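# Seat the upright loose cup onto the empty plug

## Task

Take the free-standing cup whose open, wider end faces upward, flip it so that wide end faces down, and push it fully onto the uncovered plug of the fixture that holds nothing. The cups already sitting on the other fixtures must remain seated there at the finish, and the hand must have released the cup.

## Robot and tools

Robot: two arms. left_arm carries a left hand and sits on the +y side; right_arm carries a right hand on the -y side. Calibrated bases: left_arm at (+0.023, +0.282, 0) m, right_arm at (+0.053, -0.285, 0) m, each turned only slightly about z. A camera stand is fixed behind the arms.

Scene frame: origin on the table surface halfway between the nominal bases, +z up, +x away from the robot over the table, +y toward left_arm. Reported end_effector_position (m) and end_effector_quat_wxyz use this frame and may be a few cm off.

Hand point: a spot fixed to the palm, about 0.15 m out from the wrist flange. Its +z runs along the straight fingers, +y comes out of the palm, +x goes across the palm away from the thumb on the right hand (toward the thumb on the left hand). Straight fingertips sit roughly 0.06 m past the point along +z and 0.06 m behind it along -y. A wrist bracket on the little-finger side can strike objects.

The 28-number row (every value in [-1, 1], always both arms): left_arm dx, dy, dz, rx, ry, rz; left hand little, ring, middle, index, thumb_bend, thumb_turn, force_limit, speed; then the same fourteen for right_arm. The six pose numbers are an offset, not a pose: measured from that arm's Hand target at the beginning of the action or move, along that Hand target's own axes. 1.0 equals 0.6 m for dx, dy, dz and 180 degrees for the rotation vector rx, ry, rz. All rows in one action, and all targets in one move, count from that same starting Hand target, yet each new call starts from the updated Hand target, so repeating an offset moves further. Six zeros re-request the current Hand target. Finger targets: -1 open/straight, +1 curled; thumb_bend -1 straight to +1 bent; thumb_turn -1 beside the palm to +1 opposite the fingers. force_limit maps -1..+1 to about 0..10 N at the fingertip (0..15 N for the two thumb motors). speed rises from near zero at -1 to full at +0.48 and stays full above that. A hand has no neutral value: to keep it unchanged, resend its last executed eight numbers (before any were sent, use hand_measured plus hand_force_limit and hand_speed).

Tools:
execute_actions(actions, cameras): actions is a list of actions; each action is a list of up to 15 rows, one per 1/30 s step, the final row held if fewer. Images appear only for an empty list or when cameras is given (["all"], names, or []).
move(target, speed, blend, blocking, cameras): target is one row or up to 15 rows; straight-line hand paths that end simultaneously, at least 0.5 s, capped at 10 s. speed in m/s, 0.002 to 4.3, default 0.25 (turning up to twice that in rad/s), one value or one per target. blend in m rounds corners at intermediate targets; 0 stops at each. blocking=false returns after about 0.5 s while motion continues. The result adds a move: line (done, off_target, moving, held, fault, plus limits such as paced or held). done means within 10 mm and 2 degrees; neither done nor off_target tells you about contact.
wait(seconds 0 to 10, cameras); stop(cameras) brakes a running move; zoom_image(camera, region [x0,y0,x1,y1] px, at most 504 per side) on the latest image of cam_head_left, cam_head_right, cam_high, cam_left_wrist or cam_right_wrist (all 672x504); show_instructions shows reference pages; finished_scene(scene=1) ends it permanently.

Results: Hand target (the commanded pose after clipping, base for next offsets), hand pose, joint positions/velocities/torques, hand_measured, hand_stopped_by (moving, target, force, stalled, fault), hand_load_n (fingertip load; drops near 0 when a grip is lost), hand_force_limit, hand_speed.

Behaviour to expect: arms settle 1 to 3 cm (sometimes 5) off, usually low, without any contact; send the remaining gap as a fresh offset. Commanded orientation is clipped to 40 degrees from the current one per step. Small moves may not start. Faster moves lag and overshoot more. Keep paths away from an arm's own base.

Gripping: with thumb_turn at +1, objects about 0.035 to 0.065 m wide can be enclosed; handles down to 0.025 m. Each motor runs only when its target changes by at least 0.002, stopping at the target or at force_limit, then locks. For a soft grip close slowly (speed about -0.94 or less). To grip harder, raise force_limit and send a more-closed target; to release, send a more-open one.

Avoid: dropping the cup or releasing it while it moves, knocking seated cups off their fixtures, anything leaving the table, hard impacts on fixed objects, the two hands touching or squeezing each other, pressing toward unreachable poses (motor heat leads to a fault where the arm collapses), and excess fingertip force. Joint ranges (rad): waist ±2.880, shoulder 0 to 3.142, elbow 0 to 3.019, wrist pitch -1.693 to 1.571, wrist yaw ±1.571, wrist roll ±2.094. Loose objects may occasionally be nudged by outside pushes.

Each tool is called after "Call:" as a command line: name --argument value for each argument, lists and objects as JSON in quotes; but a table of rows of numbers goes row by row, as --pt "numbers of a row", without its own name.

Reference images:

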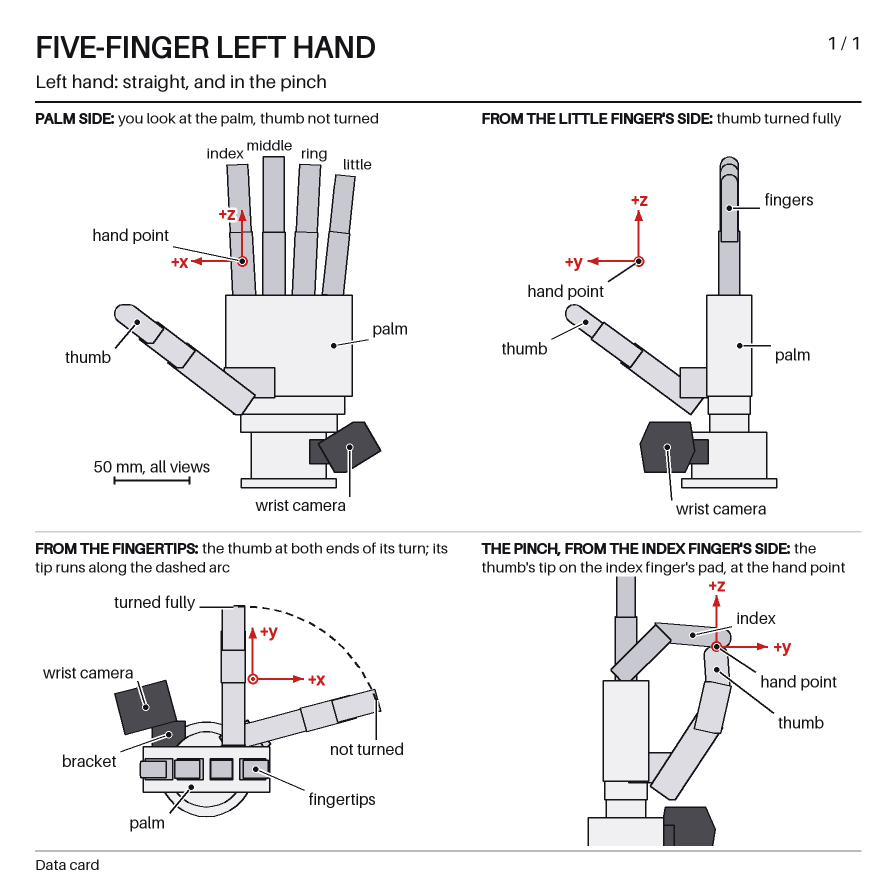

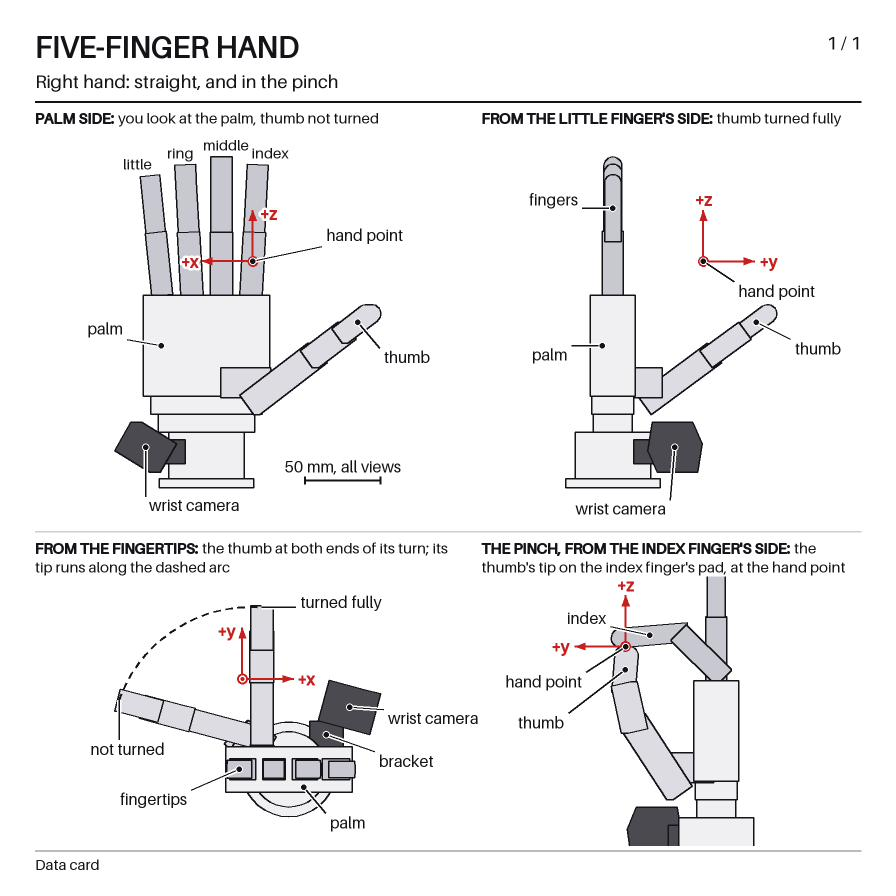

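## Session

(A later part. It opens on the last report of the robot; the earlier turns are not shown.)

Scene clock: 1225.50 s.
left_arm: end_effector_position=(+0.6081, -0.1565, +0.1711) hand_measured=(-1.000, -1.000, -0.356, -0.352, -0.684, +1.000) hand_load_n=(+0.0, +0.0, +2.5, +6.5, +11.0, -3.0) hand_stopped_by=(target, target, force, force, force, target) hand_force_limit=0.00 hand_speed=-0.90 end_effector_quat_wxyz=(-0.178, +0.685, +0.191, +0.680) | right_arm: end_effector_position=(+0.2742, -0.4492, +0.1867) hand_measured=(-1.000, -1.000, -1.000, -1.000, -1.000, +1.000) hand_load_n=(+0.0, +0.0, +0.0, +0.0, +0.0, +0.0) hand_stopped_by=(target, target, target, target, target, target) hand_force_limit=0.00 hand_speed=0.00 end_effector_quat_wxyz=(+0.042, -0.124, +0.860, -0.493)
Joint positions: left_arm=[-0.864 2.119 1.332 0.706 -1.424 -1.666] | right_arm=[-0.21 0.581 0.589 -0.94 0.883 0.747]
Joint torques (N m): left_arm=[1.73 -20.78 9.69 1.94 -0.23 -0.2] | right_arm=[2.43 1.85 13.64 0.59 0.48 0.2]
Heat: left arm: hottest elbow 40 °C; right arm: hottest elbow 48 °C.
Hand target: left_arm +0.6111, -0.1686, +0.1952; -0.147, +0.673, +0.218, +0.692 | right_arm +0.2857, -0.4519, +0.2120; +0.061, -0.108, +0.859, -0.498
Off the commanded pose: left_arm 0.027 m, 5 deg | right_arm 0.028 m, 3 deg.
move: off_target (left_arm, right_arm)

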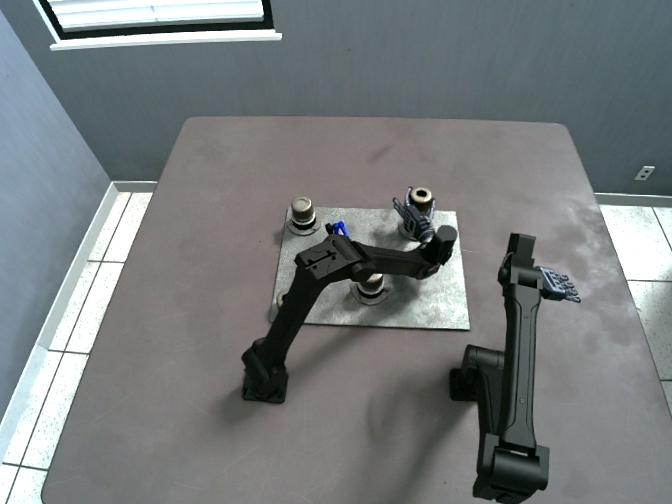

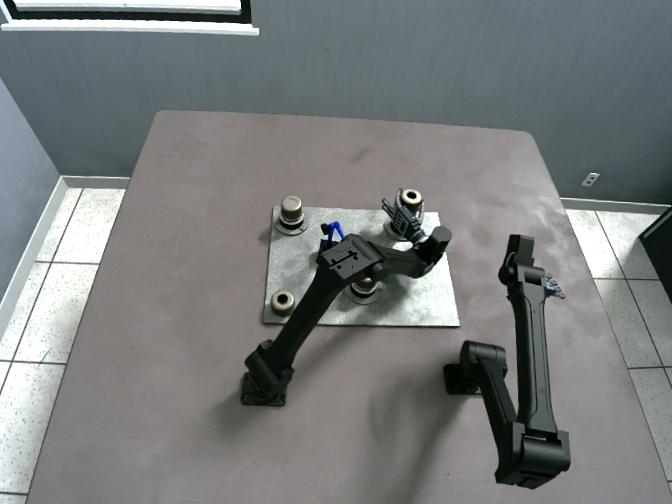

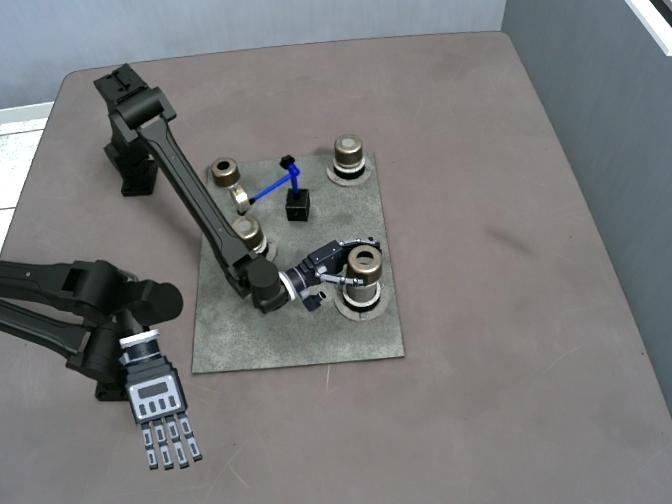

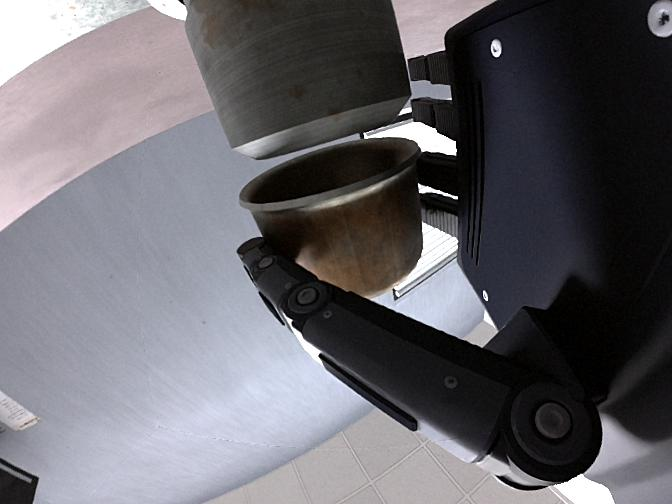

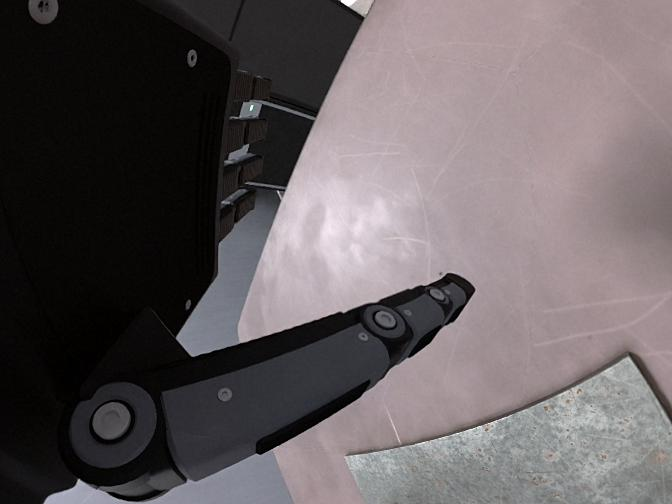

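Call:
move --target '[-0.016,-0.0073,-0.005,0,0,0,-1,-1,0.25,0.25,0.0,1,0.0,-0.9, 0,0,0,0,0,0,-1,-1,-1,-1,-1,1,0,0]' --speed 0.05 --cameras '["cam_high","cam_left_wrist","cam_head_left"]'

Call:
zoom_image --camera "cam_high" --region '[310, 210, 410, 330]'

Call:
zoom_image --camera "cam_left_wrist" --region '[150, 0, 480, 330]'

Scene clock: 1267.23 s.
left_arm: end_effector_position=(+0.6065, -0.1568, +0.1702) hand_measured=(-1.000, -1.000, -0.356, -0.352, -0.684, +1.000) hand_load_n=(+0.0, +0.0, +2.5, +6.5, +11.0, -3.0) hand_stopped_by=(target, target, force, force, force, target) hand_force_limit=0.00 hand_speed=-0.90 end_effector_quat_wxyz=(-0.171, +0.682, +0.198, +0.683) | right_arm: end_effector_position=(+0.2742, -0.4492, +0.1867) hand_measured=(-1.000, -1.000, -1.000, -1.000, -1.000, +1.000) hand_load_n=(+0.0, +0.0, +0.0, +0.0, +0.0, +0.0) hand_stopped_by=(target, target, target, target, target, target) hand_force_limit=0.00 hand_speed=0.00 end_effector_quat_wxyz=(+0.042, -0.124, +0.860, -0.493)
Joint positions: left_arm=[-0.867 2.126 1.332 0.727 -1.428 -1.674] | right_arm=[-0.21 0.581 0.589 -0.94 0.883 0.747]
Joint torques (N m): left_arm=[1.61 -20.31 8.8 2.02 -0.22 -0.15] | right_arm=[2.37 1.79 13.64 0.61 0.48 0.2]
Heat: left arm: hottest elbow 39 °C; right arm: hottest elbow 48 °C.
Hand target: left_arm +0.6069, -0.1672, +0.1851; -0.147, +0.673, +0.218, +0.692 | right_arm +0.2857, -0.4519, +0.2120; +0.061, -0.108, +0.859, -0.498
Off the commanded pose: left_arm 0.018 m, 4 deg | right_arm 0.028 m, 3 deg.
move: off_target (left_arm, right_arm)
Images, in order (width x height): cam_head_left 672x504, cam_high 672x504, cam_left_wrist 672x504.

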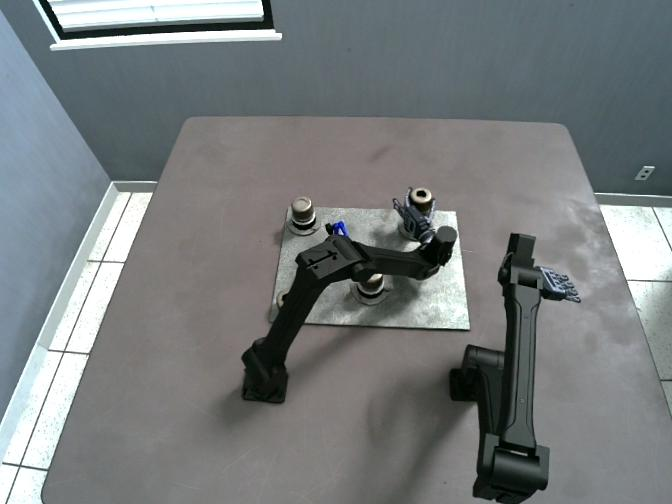

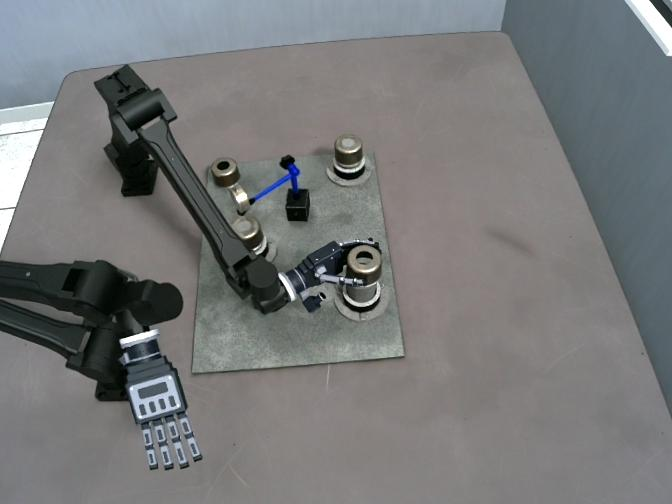

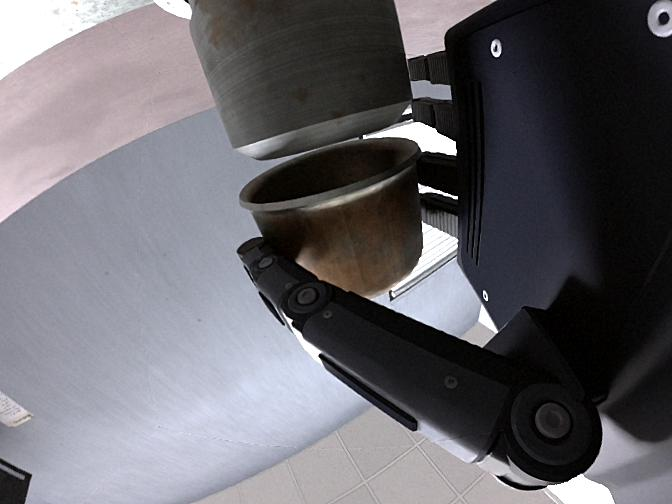

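Scaled by 4.200.

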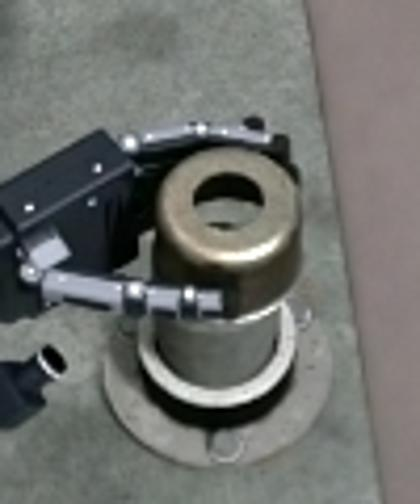

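Scaled by 1.527 from the camera's 672x504 image, which has a finer 960x720 frame.

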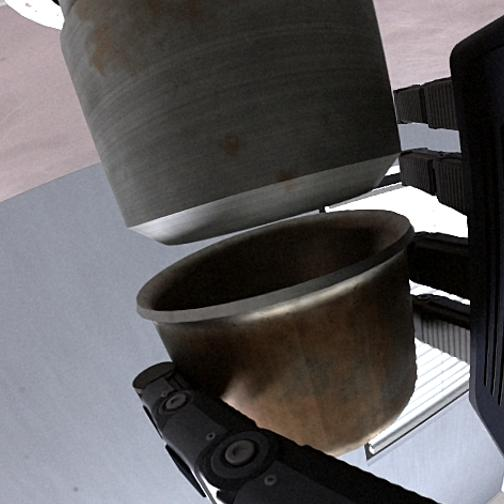

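Call:
move --target '[-0.019,-0.0107,-0.0047,0,0,0.008,-1,-1,0.25,0.25,0.0,1,0.0,-0.9, 0,0,0,0,0,0,-1,-1,-1,-1,-1,1,0,0]' --speed 0.05 --cameras '["cam_high","cam_left_wrist","cam_head_left"]'

Call:
zoom_image --camera "cam_high" --region '[310, 210, 410, 330]'

Call:
zoom_image --camera "cam_left_wrist" --region '[150, 0, 480, 330]'

Scene clock: 1288.90 s.
left_arm: end_effector_position=(+0.6049, -0.1578, +0.1689) hand_measured=(-1.000, -1.000, -0.356, -0.352, -0.684, +1.000) hand_load_n=(+0.0, +0.0, +2.5, +6.5, +11.0, -3.0) hand_stopped_by=(target, target, force, force, force, target) hand_force_limit=0.00 hand_speed=-0.90 end_effector_quat_wxyz=(-0.168, +0.680, +0.201, +0.684) | right_arm: end_effector_position=(+0.2742, -0.4492, +0.1867) hand_measured=(-1.000, -1.000, -1.000, -1.000, -1.000, +1.000) hand_load_n=(+0.0, +0.0, +0.0, +0.0, +0.0, +0.0) hand_stopped_by=(target, target, target, target, target, target) hand_force_limit=0.00 hand_speed=0.00 end_effector_quat_wxyz=(+0.042, -0.124, +0.860, -0.493)
Joint positions: left_arm=[-0.87 2.133 1.332 0.752 -1.431 -1.666] | right_arm=[-0.21 0.581 0.589 -0.94 0.883 0.747]
Joint torques (N m): left_arm=[1.38 -20.66 7.23 1.95 -0.21 -0.09] | right_arm=[2.26 1.9 13.64 0.61 0.48 0.2]
Heat: left arm: hottest elbow 39 °C; right arm: hottest elbow 48 °C.
Hand target: left_arm +0.6020, -0.1640, +0.1732; -0.156, +0.675, +0.210, +0.690 | right_arm +0.2857, -0.4519, +0.2120; +0.061, -0.108, +0.859, -0.498
Off the commanded pose: left_arm 0.008 m, 2 deg | right_arm 0.028 m, 3 deg.
move: off_target (right_arm)
Images, in order (width x height): cam_head_left 672x504, cam_high 672x504, cam_left_wrist 672x504.

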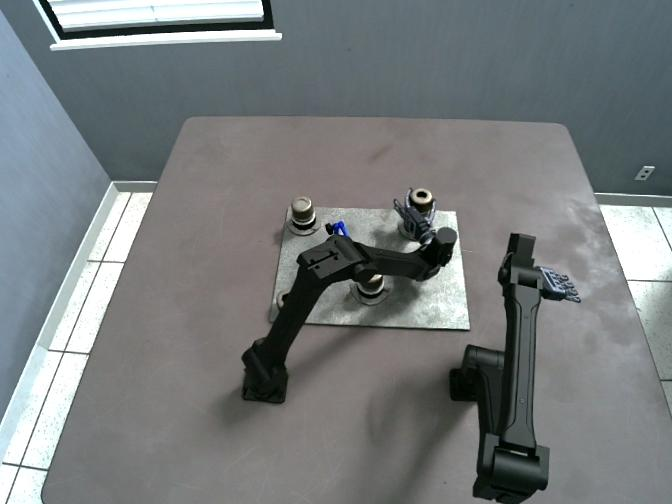

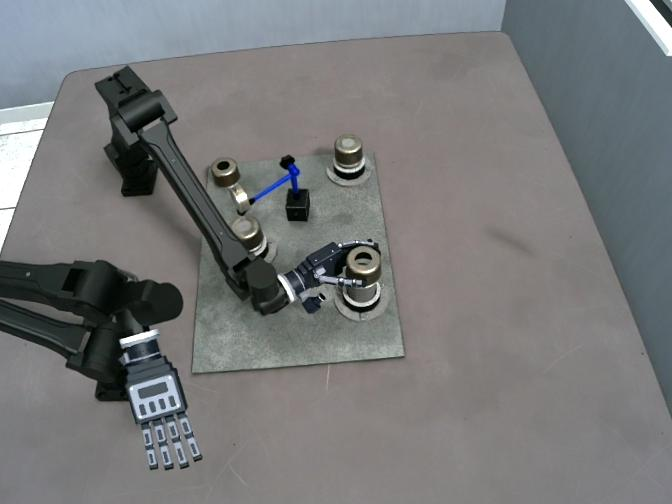

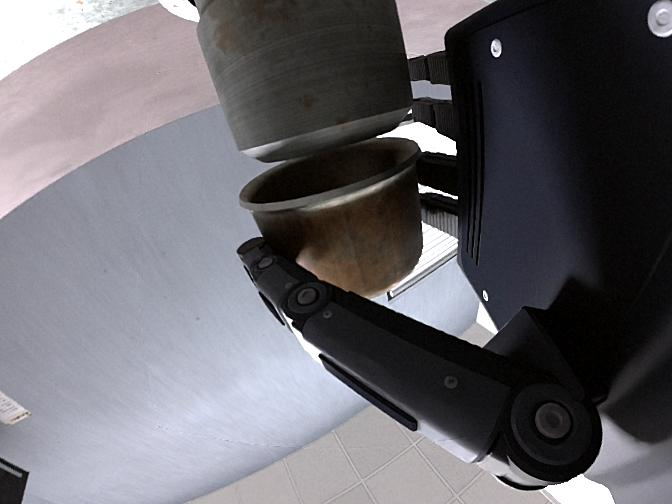

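Scaled by 4.200.

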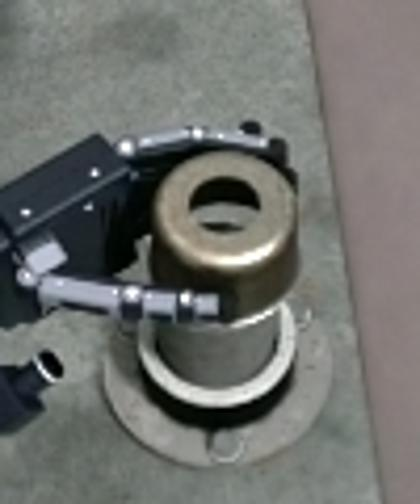

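Scaled by 1.527 from the camera's 672x504 image, which has a finer 960x720 frame.

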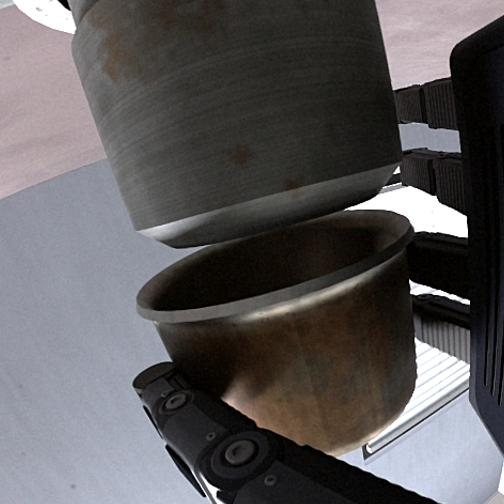

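Call:
move --target '[-0.0122,-0.0157,0.0028,0,0,0.015,-1,-1,0.25,0.25,0.0,1,0.0,-0.9, 0,0,0,0,0,0,-1,-1,-1,-1,-1,1,0,0]' --speed 0.05 --cameras '["cam_high","cam_left_wrist"]'

Call:
zoom_image --camera "cam_high" --region '[310, 210, 410, 330]'

Call:
zoom_image --camera "cam_left_wrist" --region '[150, 0, 480, 330]'

Scene clock: 1310.40 s.
left_arm: end_effector_position=(+0.5998, -0.1520, +0.1572) hand_measured=(-1.000, -1.000, -0.356, -0.352, -0.684, +1.000) hand_load_n=(+0.0, +0.0, +2.5, +6.5, +11.0, -3.0) hand_stopped_by=(target, target, force, force, force, target) hand_force_limit=0.00 hand_speed=-0.90 end_effector_quat_wxyz=(-0.185, +0.685, +0.184, +0.680) | right_arm: end_effector_position=(+0.2742, -0.4492, +0.1867) hand_measured=(-1.000, -1.000, -1.000, -1.000, -1.000, +1.000) hand_load_n=(+0.0, +0.0, +0.0, +0.0, +0.0, +0.0) hand_stopped_by=(target, target, target, target, target, target) hand_force_limit=0.00 hand_speed=0.00 end_effector_quat_wxyz=(+0.042, -0.124, +0.860, -0.493)
Joint positions: left_arm=[-0.87 2.133 1.298 0.788 -1.431 -1.614] | right_arm=[-0.21 0.581 0.589 -0.94 0.883 0.747]
Joint torques (N m): left_arm=[1.9 -20.6 6.79 1.98 -0.03 -0.04] | right_arm=[2.37 1.9 13.64 0.59 0.48 0.2]
Heat: left arm: hottest elbow 38 °C; right arm: hottest elbow 48 °C.
Hand target: left_arm +0.5990, -0.1555, +0.1653; -0.172, +0.680, +0.194, +0.686 | right_arm +0.2857, -0.4519, +0.2120; +0.061, -0.108, +0.859, -0.498
Off the commanded pose: left_arm 0.009 m, 2 deg | right_arm 0.028 m, 3 deg.
move: off_target (right_arm)
Images, in order (width x height): cam_high 672x504, cam_left_wrist 672x504.

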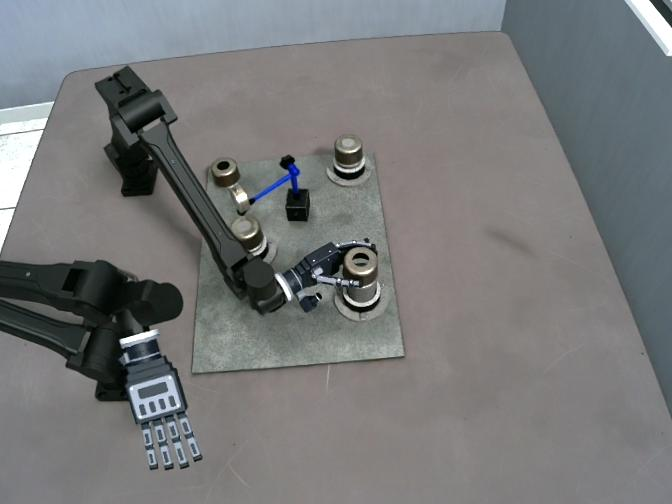

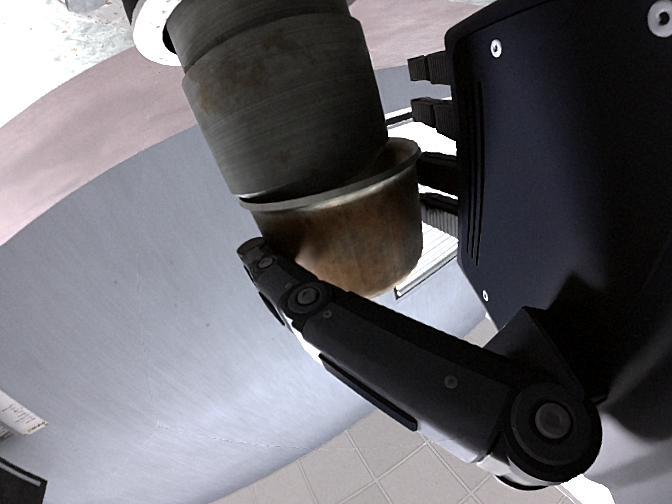

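Scaled by 4.200.

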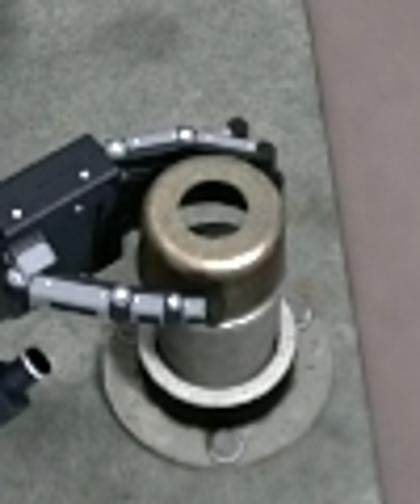

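Scaled by 1.527 from the camera's 672x504 image, which has a finer 960x720 frame.

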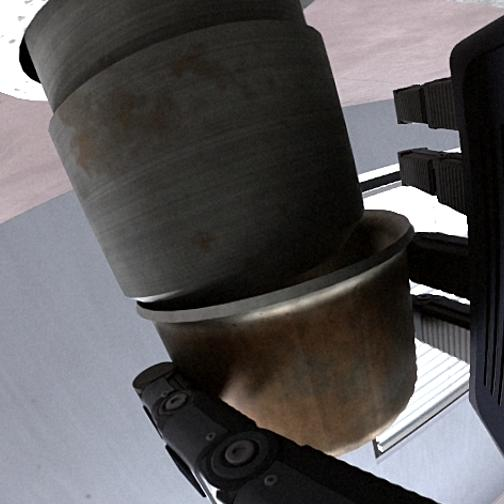

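Call:
move --target '[0.0208,0.0135,0.0022,0,0,0,-1,-1,0.25,0.25,0.0,1,0.0,-0.9, 0,0,0,0,0,0,-1,-1,-1,-1,-1,1,0,0]' --speed 0.05 --cameras '["cam_high","cam_left_wrist"]'

Call:
zoom_image --camera "cam_high" --region '[310, 210, 410, 330]'

Call:
zoom_image --camera "cam_left_wrist" --region '[150, 0, 480, 330]'

Scene clock: 1322.53 s.
left_arm: end_effector_position=(+0.6000, -0.1524, +0.1568) hand_measured=(-1.000, -1.000, -0.356, -0.352, -0.684, +1.000) hand_load_n=(+0.0, +0.0, +2.5, +6.5, +11.5, -2.0) hand_stopped_by=(target, target, force, force, force, target) hand_force_limit=0.00 hand_speed=-0.90 end_effector_quat_wxyz=(-0.187, +0.686, +0.181, +0.679) | right_arm: end_effector_position=(+0.2742, -0.4492, +0.1867) hand_measured=(-1.000, -1.000, -1.000, -1.000, -1.000, +1.000) hand_load_n=(+0.0, +0.0, +0.0, +0.0, +0.0, +0.0) hand_stopped_by=(target, target, target, target, target, target) hand_force_limit=0.00 hand_speed=0.00 end_effector_quat_wxyz=(+0.042, -0.124, +0.860, -0.493)
Joint positions: left_arm=[-0.87 2.133 1.298 0.788 -1.43 -1.607] | right_arm=[-0.21 0.581 0.589 -0.94 0.883 0.747]
Joint torques (N m): left_arm=[2.32 -21.66 8.7 1.17 -0.05 0.05] | right_arm=[2.32 1.9 13.67 0.59 0.47 0.2]
Heat: left arm: hottest elbow 37 °C; right arm: hottest elbow 49 °C.
Hand target: left_arm +0.6040, -0.1615, +0.1780; -0.172, +0.680, +0.194, +0.686 | right_arm +0.2857, -0.4519, +0.2120; +0.061, -0.108, +0.859, -0.498
Off the commanded pose: left_arm 0.023 m, 2 deg | right_arm 0.028 m, 3 deg.
move: off_target (left_arm, right_arm)
Images, in order (width x height): cam_high 672x504, cam_left_wrist 672x504.

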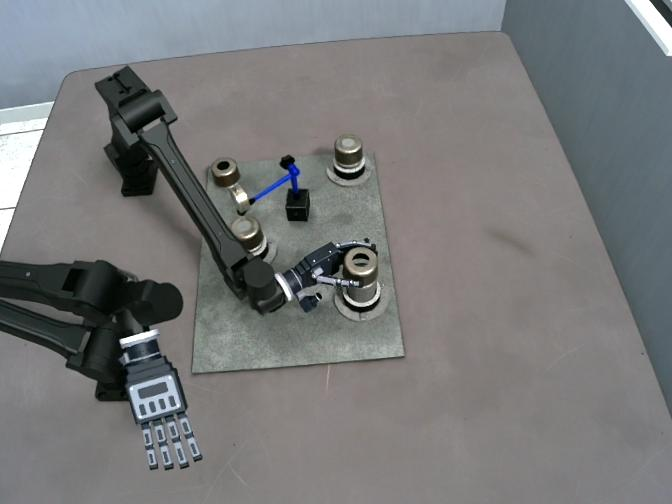

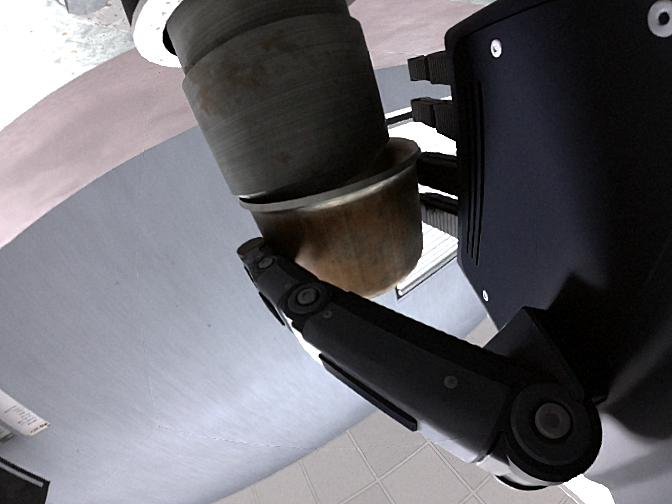

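Scaled by 4.200.

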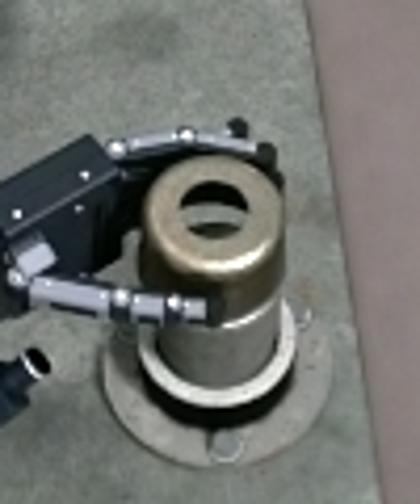

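Scaled by 1.527 from the camera's 672x504 image, which has a finer 960x720 frame.

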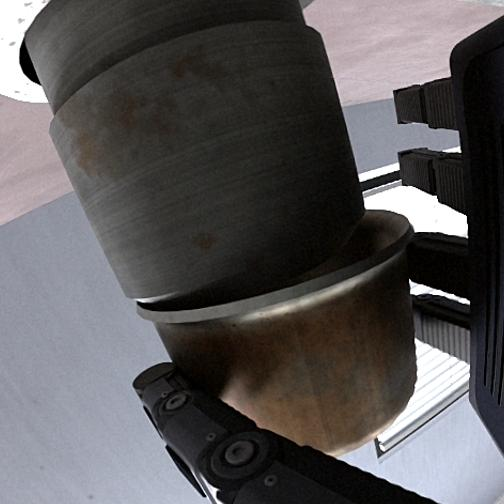

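Call:
move --pt "0.05 0 0 0 0 0 -1 -1 0.25 0.25 0.0 1 0.0 -0.9 0 0 0 0 0 0 -1 -1 -1 -1 -1 1 0 0" --pt "-0.013 0 0 0 0 0 -1 -1 0.25 0.25 0.0 1 0.0 -0.9 0 0 0 0 0 0 -1 -1 -1 -1 -1 1 0 0" --speed 0.08 --cameras '["cam_high","cam_left_wrist"]'

Call:
zoom_image --camera "cam_high" --region '[310, 210, 410, 330]'

Call:
zoom_image --camera "cam_left_wrist" --region '[150, 0, 480, 330]'

Scene clock: 1343.80 s.
left_arm: end_effector_position=(+0.6004, -0.1534, +0.1568) hand_measured=(-1.000, -1.000, -0.356, -0.352, -0.684, +1.000) hand_load_n=(+0.0, +0.0, +2.5, +6.5, +11.5, -2.0) hand_stopped_by=(target, target, force, force, force, target) hand_force_limit=0.00 hand_speed=-0.90 end_effector_quat_wxyz=(-0.192, +0.689, +0.174, +0.677) | right_arm: end_effector_position=(+0.2742, -0.4492, +0.1867) hand_measured=(-1.000, -1.000, -1.000, -1.000, -1.000, +1.000) hand_load_n=(+0.0, +0.0, +0.0, +0.0, +0.0, +0.0) hand_stopped_by=(target, target, target, target, target, target) hand_force_limit=0.00 hand_speed=0.00 end_effector_quat_wxyz=(+0.042, -0.124, +0.860, -0.493)
Joint positions: left_arm=[-0.87 2.128 1.298 0.768 -1.427 -1.603] | right_arm=[-0.21 0.581 0.589 -0.94 0.883 0.747]
Joint torques (N m): left_arm=[2.02 -20.19 8.76 1.83 -0.21 -0.11] | right_arm=[2.37 1.85 13.63 0.61 0.48 0.2]
Heat: left arm: hottest elbow 37 °C; right arm: hottest elbow 49 °C.
Hand target: left_arm +0.6041, -0.1617, +0.1701; -0.172, +0.680, +0.194, +0.686 | right_arm +0.2857, -0.4519, +0.2120; +0.061, -0.108, +0.859, -0.498
Off the commanded pose: left_arm 0.016 m, 4 deg | right_arm 0.028 m, 3 deg.
move: off_target (left_arm, right_arm)
Images, in order (width x height): cam_high 672x504, cam_left_wrist 672x504.

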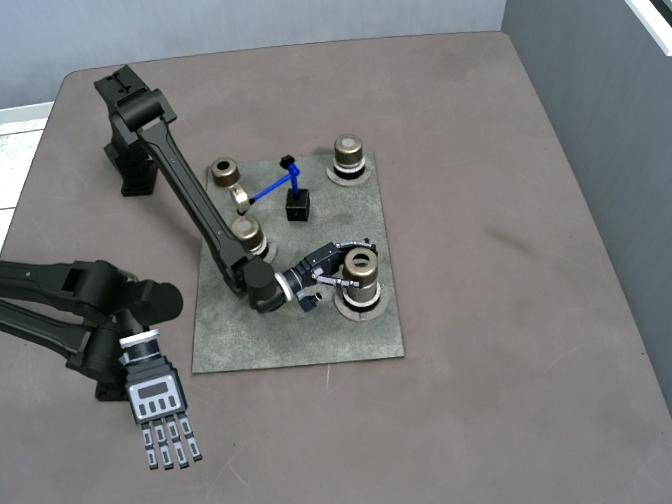

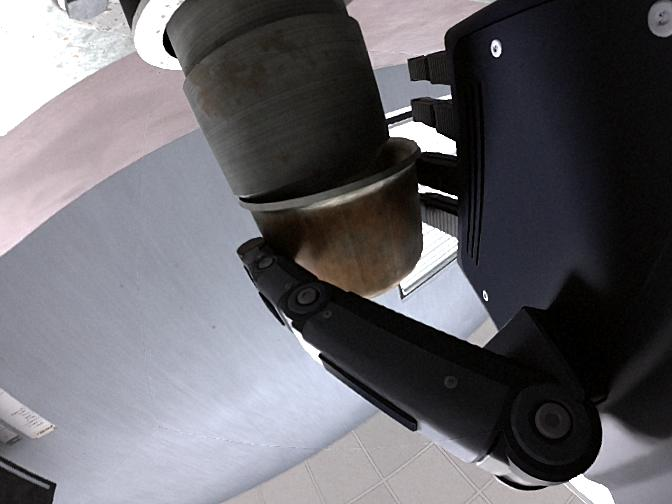

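Scaled by 4.200.

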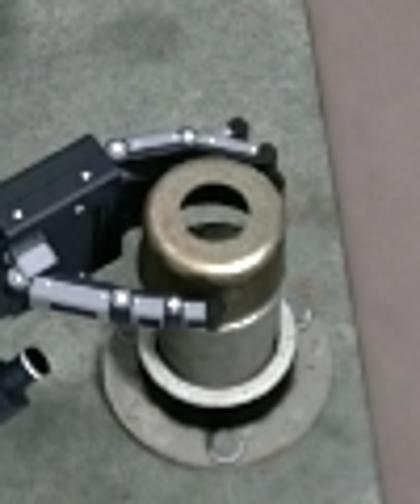

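Scaled by 1.527 from the camera's 672x504 image, which has a finer 960x720 frame.

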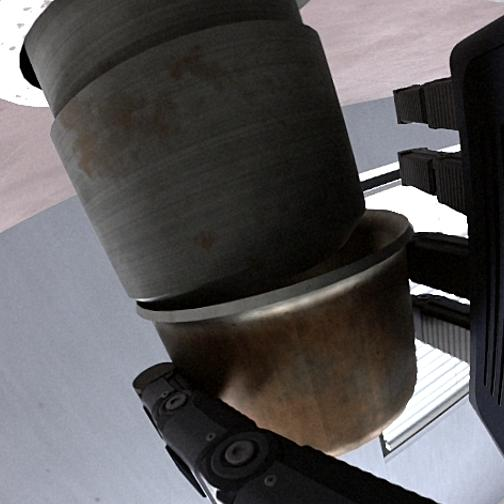

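Call:
move --target '[0.008,0.0088,-0.0069,0,0,-0.008,-1,-1,0.25,0.25,0.0,1,0.0,-0.9, 0,0,0,0,0,0,-1,-1,-1,-1,-1,1,0,0]' --speed 0.05 --cameras '["cam_high","cam_left_wrist"]'

Call:
zoom_image --camera "cam_left_wrist" --region '[150, 0, 480, 330]'

Scene clock: 1359.10 s.
left_arm: end_effector_position=(+0.5992, -0.1531, +0.1569) hand_measured=(-1.000, -1.000, -0.356, -0.352, -0.684, +1.000) hand_load_n=(+0.0, +0.0, +2.5, +6.0, +11.5, -2.5) hand_stopped_by=(target, target, force, force, force, target) hand_force_limit=0.00 hand_speed=-0.90 end_effector_quat_wxyz=(-0.189, +0.687, +0.179, +0.678) | right_arm: end_effector_position=(+0.2742, -0.4492, +0.1867) hand_measured=(-1.000, -1.000, -1.000, -1.000, -1.000, +1.000) hand_load_n=(+0.0, +0.0, +0.0, +0.0, +0.0, +0.0) hand_stopped_by=(target, target, target, target, target, target) hand_force_limit=0.00 hand_speed=0.00 end_effector_quat_wxyz=(+0.042, -0.124, +0.860, -0.493)
Joint positions: left_arm=[-0.872 2.129 1.298 0.768 -1.431 -1.617] | right_arm=[-0.21 0.581 0.589 -0.94 0.883 0.747]
Joint torques (N m): left_arm=[1.55 -19.96 9.87 1.68 -0.28 -0.13] | right_arm=[2.43 1.79 13.64 0.59 0.48 0.2]
Heat: left arm: hottest elbow 37 °C; right arm: hottest elbow 49 °C.
Hand target: left_arm +0.6031, -0.1682, +0.1751; -0.163, +0.677, +0.202, +0.688 | right_arm +0.2857, -0.4519, +0.2120; +0.061, -0.108, +0.859, -0.498
Off the commanded pose: left_arm 0.024 m, 4 deg | right_arm 0.028 m, 3 deg.
move: off_target (left_arm, right_arm)
Images, in order (width x height): cam_high 672x504, cam_left_wrist 672x504.

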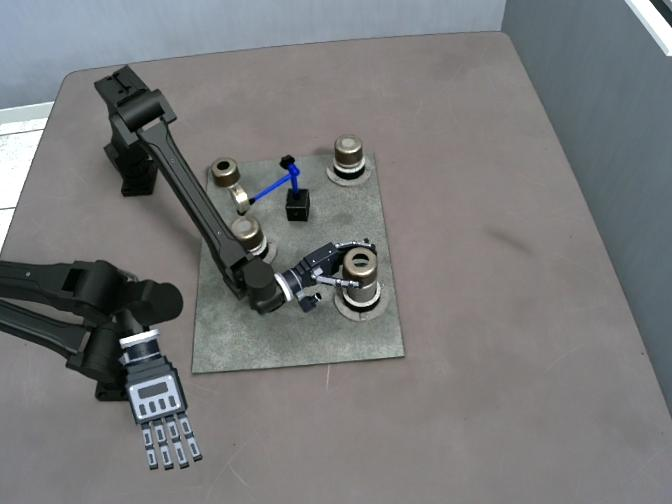

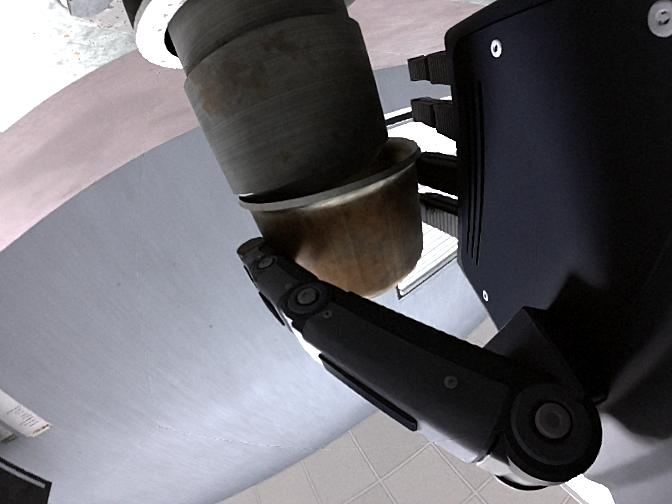

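Scaled by 1.527 from the camera's 672x504 image, which has a finer 960x720 frame.

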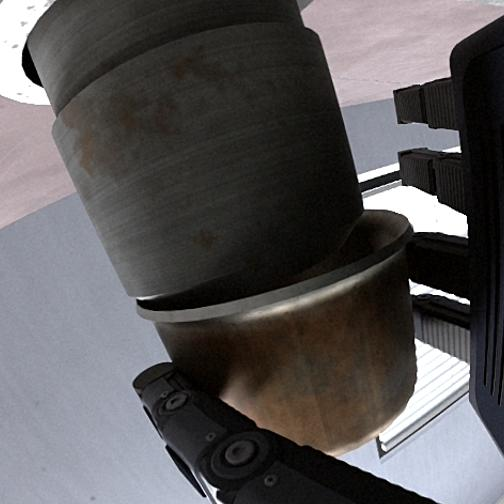

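Call:
move --target '[0.0,0.0167,0,0,0,0,-1,-1,0.25,0.25,0.0,1,0.0,-0.9, 0,0,0,0,0,0,-1,-1,-1,-1,-1,1,0,0]' --speed 0.05 --cameras '["cam_high","cam_left_wrist"]'

Call:
zoom_image --camera "cam_left_wrist" --region '[150, 0, 480, 330]'

Scene clock: 1370.43 s.
left_arm: end_effector_position=(+0.6029, -0.1608, +0.1546) hand_measured=(-1.000, -1.000, -0.356, -0.352, -0.684, +1.000) hand_load_n=(+0.0, +0.0, +2.5, +6.5, +11.0, -3.0) hand_stopped_by=(target, target, force, force, force, target) hand_force_limit=0.00 hand_speed=-0.90 end_effector_quat_wxyz=(-0.187, +0.686, +0.183, +0.679) | right_arm: end_effector_position=(+0.2742, -0.4492, +0.1867) hand_measured=(-1.000, -1.000, -1.000, -1.000, -1.000, +1.000) hand_load_n=(+0.0, +0.0, +0.0, +0.0, +0.5, +0.0) hand_stopped_by=(target, target, target, target, target, target) hand_force_limit=0.00 hand_speed=0.00 end_effector_quat_wxyz=(+0.042, -0.124, +0.860, -0.493)
Joint positions: left_arm=[-0.875 2.152 1.329 0.768 -1.436 -1.618] | right_arm=[-0.21 0.581 0.589 -0.94 0.883 0.747]
Joint torques (N m): left_arm=[1.44 -20.72 10.17 1.29 -0.18 -0.09] | right_arm=[2.37 1.73 13.64 0.61 0.48 0.2]
Heat: left arm: hottest elbow 38 °C; right arm: hottest elbow 49 °C.
Hand target: left_arm +0.6081, -0.1769, +0.1756; -0.163, +0.678, +0.202, +0.688 | right_arm +0.2857, -0.4519, +0.2120; +0.061, -0.108, +0.859, -0.498
Off the commanded pose: left_arm 0.027 m, 4 deg | right_arm 0.028 m, 3 deg.
move: off_target (left_arm, right_arm)
Images, in order (width x height): cam_high 672x504, cam_left_wrist 672x504.

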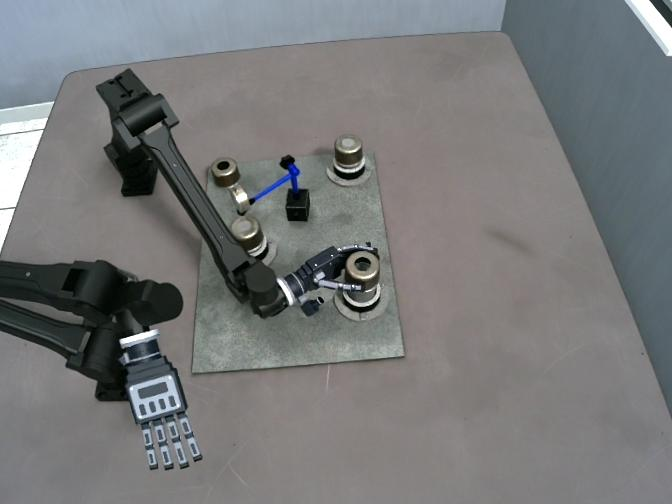

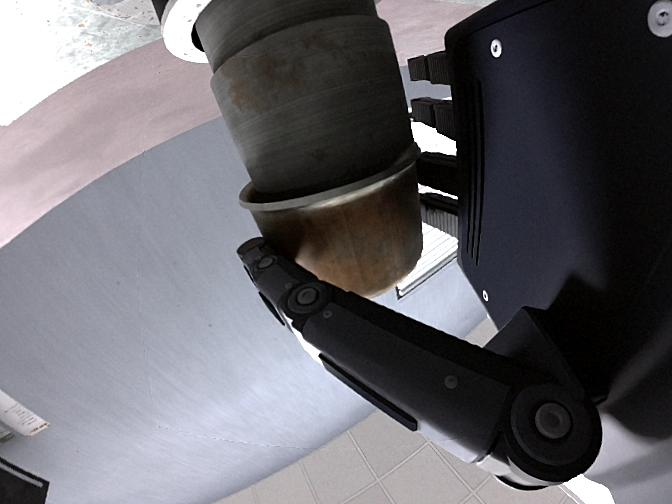

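Scaled by 1.527 from the camera's 672x504 image, which has a finer 960x720 frame.

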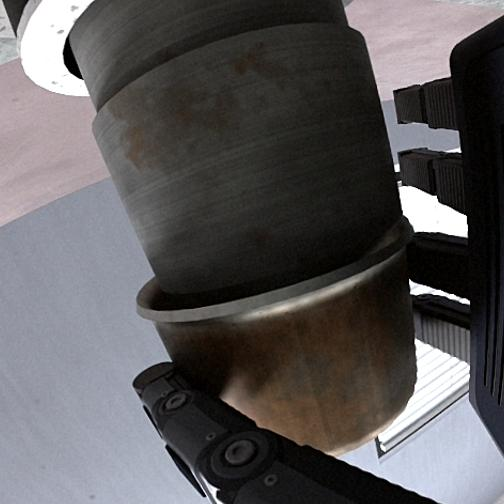

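Call:
move --target '[-0.0383,-0.019,0.0058,0,0,0,-1,-1,0.25,0.25,0.0,1,0.0,-0.9, 0,0,0,0,0,0,-1,-1,-1,-1,-1,1,0,0]' --speed 0.04 --cameras '["cam_high","cam_left_wrist"]'

Call:
zoom_image --camera "cam_left_wrist" --region '[150, 0, 480, 330]'

Scene clock: 1383.30 s.
left_arm: end_effector_position=(+0.6024, -0.1601, +0.1517) hand_measured=(-1.000, -1.000, -0.356, -0.352, -0.684, +1.000) hand_load_n=(+0.0, +0.0, +3.5, +6.5, +11.0, -3.5) hand_stopped_by=(target, target, force, force, force, target) hand_force_limit=0.00 hand_speed=-0.90 end_effector_quat_wxyz=(-0.178, +0.683, +0.191, +0.682) | right_arm: end_effector_position=(+0.2742, -0.4492, +0.1867) hand_measured=(-1.000, -1.000, -1.000, -1.000, -1.000, +1.000) hand_load_n=(+0.0, +0.0, +0.0, +0.0, +0.0, +0.0) hand_stopped_by=(target, target, target, target, target, target) hand_force_limit=0.00 hand_speed=0.00 end_effector_quat_wxyz=(+0.042, -0.124, +0.860, -0.493)
Joint positions: left_arm=[-0.875 2.163 1.329 0.797 -1.436 -1.626] | right_arm=[-0.21 0.581 0.589 -0.94 0.883 0.747]
Joint torques (N m): left_arm=[2.14 -19.72 8.23 1.72 0.15 -0.14] | right_arm=[2.37 1.79 13.64 0.61 0.47 0.21]
Heat: left arm: hottest elbow 40 °C; right arm: hottest elbow 49 °C.
Hand target: left_arm +0.6061, -0.1664, +0.1521; -0.163, +0.677, +0.202, +0.688 | right_arm +0.2857, -0.4519, +0.2120; +0.061, -0.108, +0.859, -0.498
Off the commanded pose: left_arm 0.007 m, 2 deg | right_arm 0.028 m, 3 deg.
move: off_target (right_arm)
Images, in order (width x height): cam_high 672x504, cam_left_wrist 672x504.

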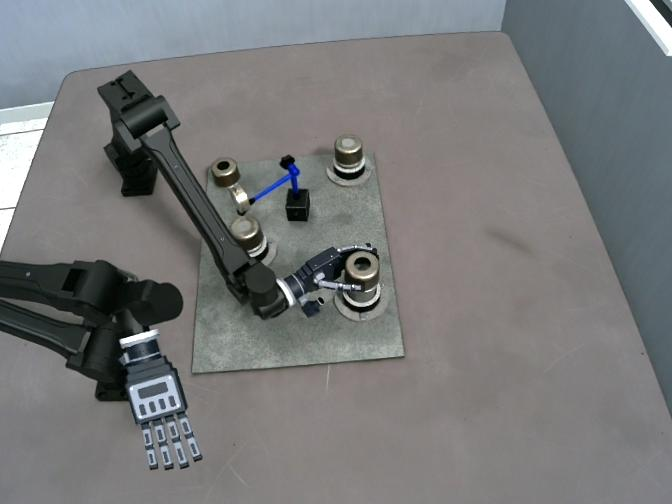

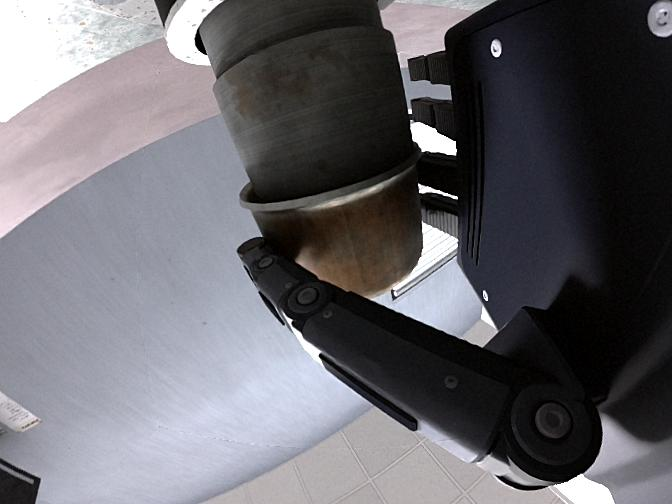

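Scaled by 1.527 from the camera's 672x504 image, which has a finer 960x720 frame.

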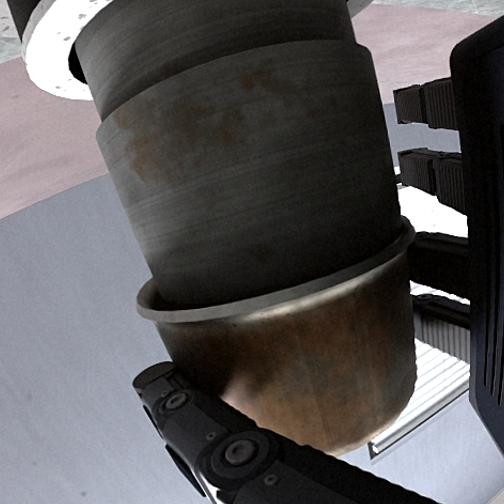

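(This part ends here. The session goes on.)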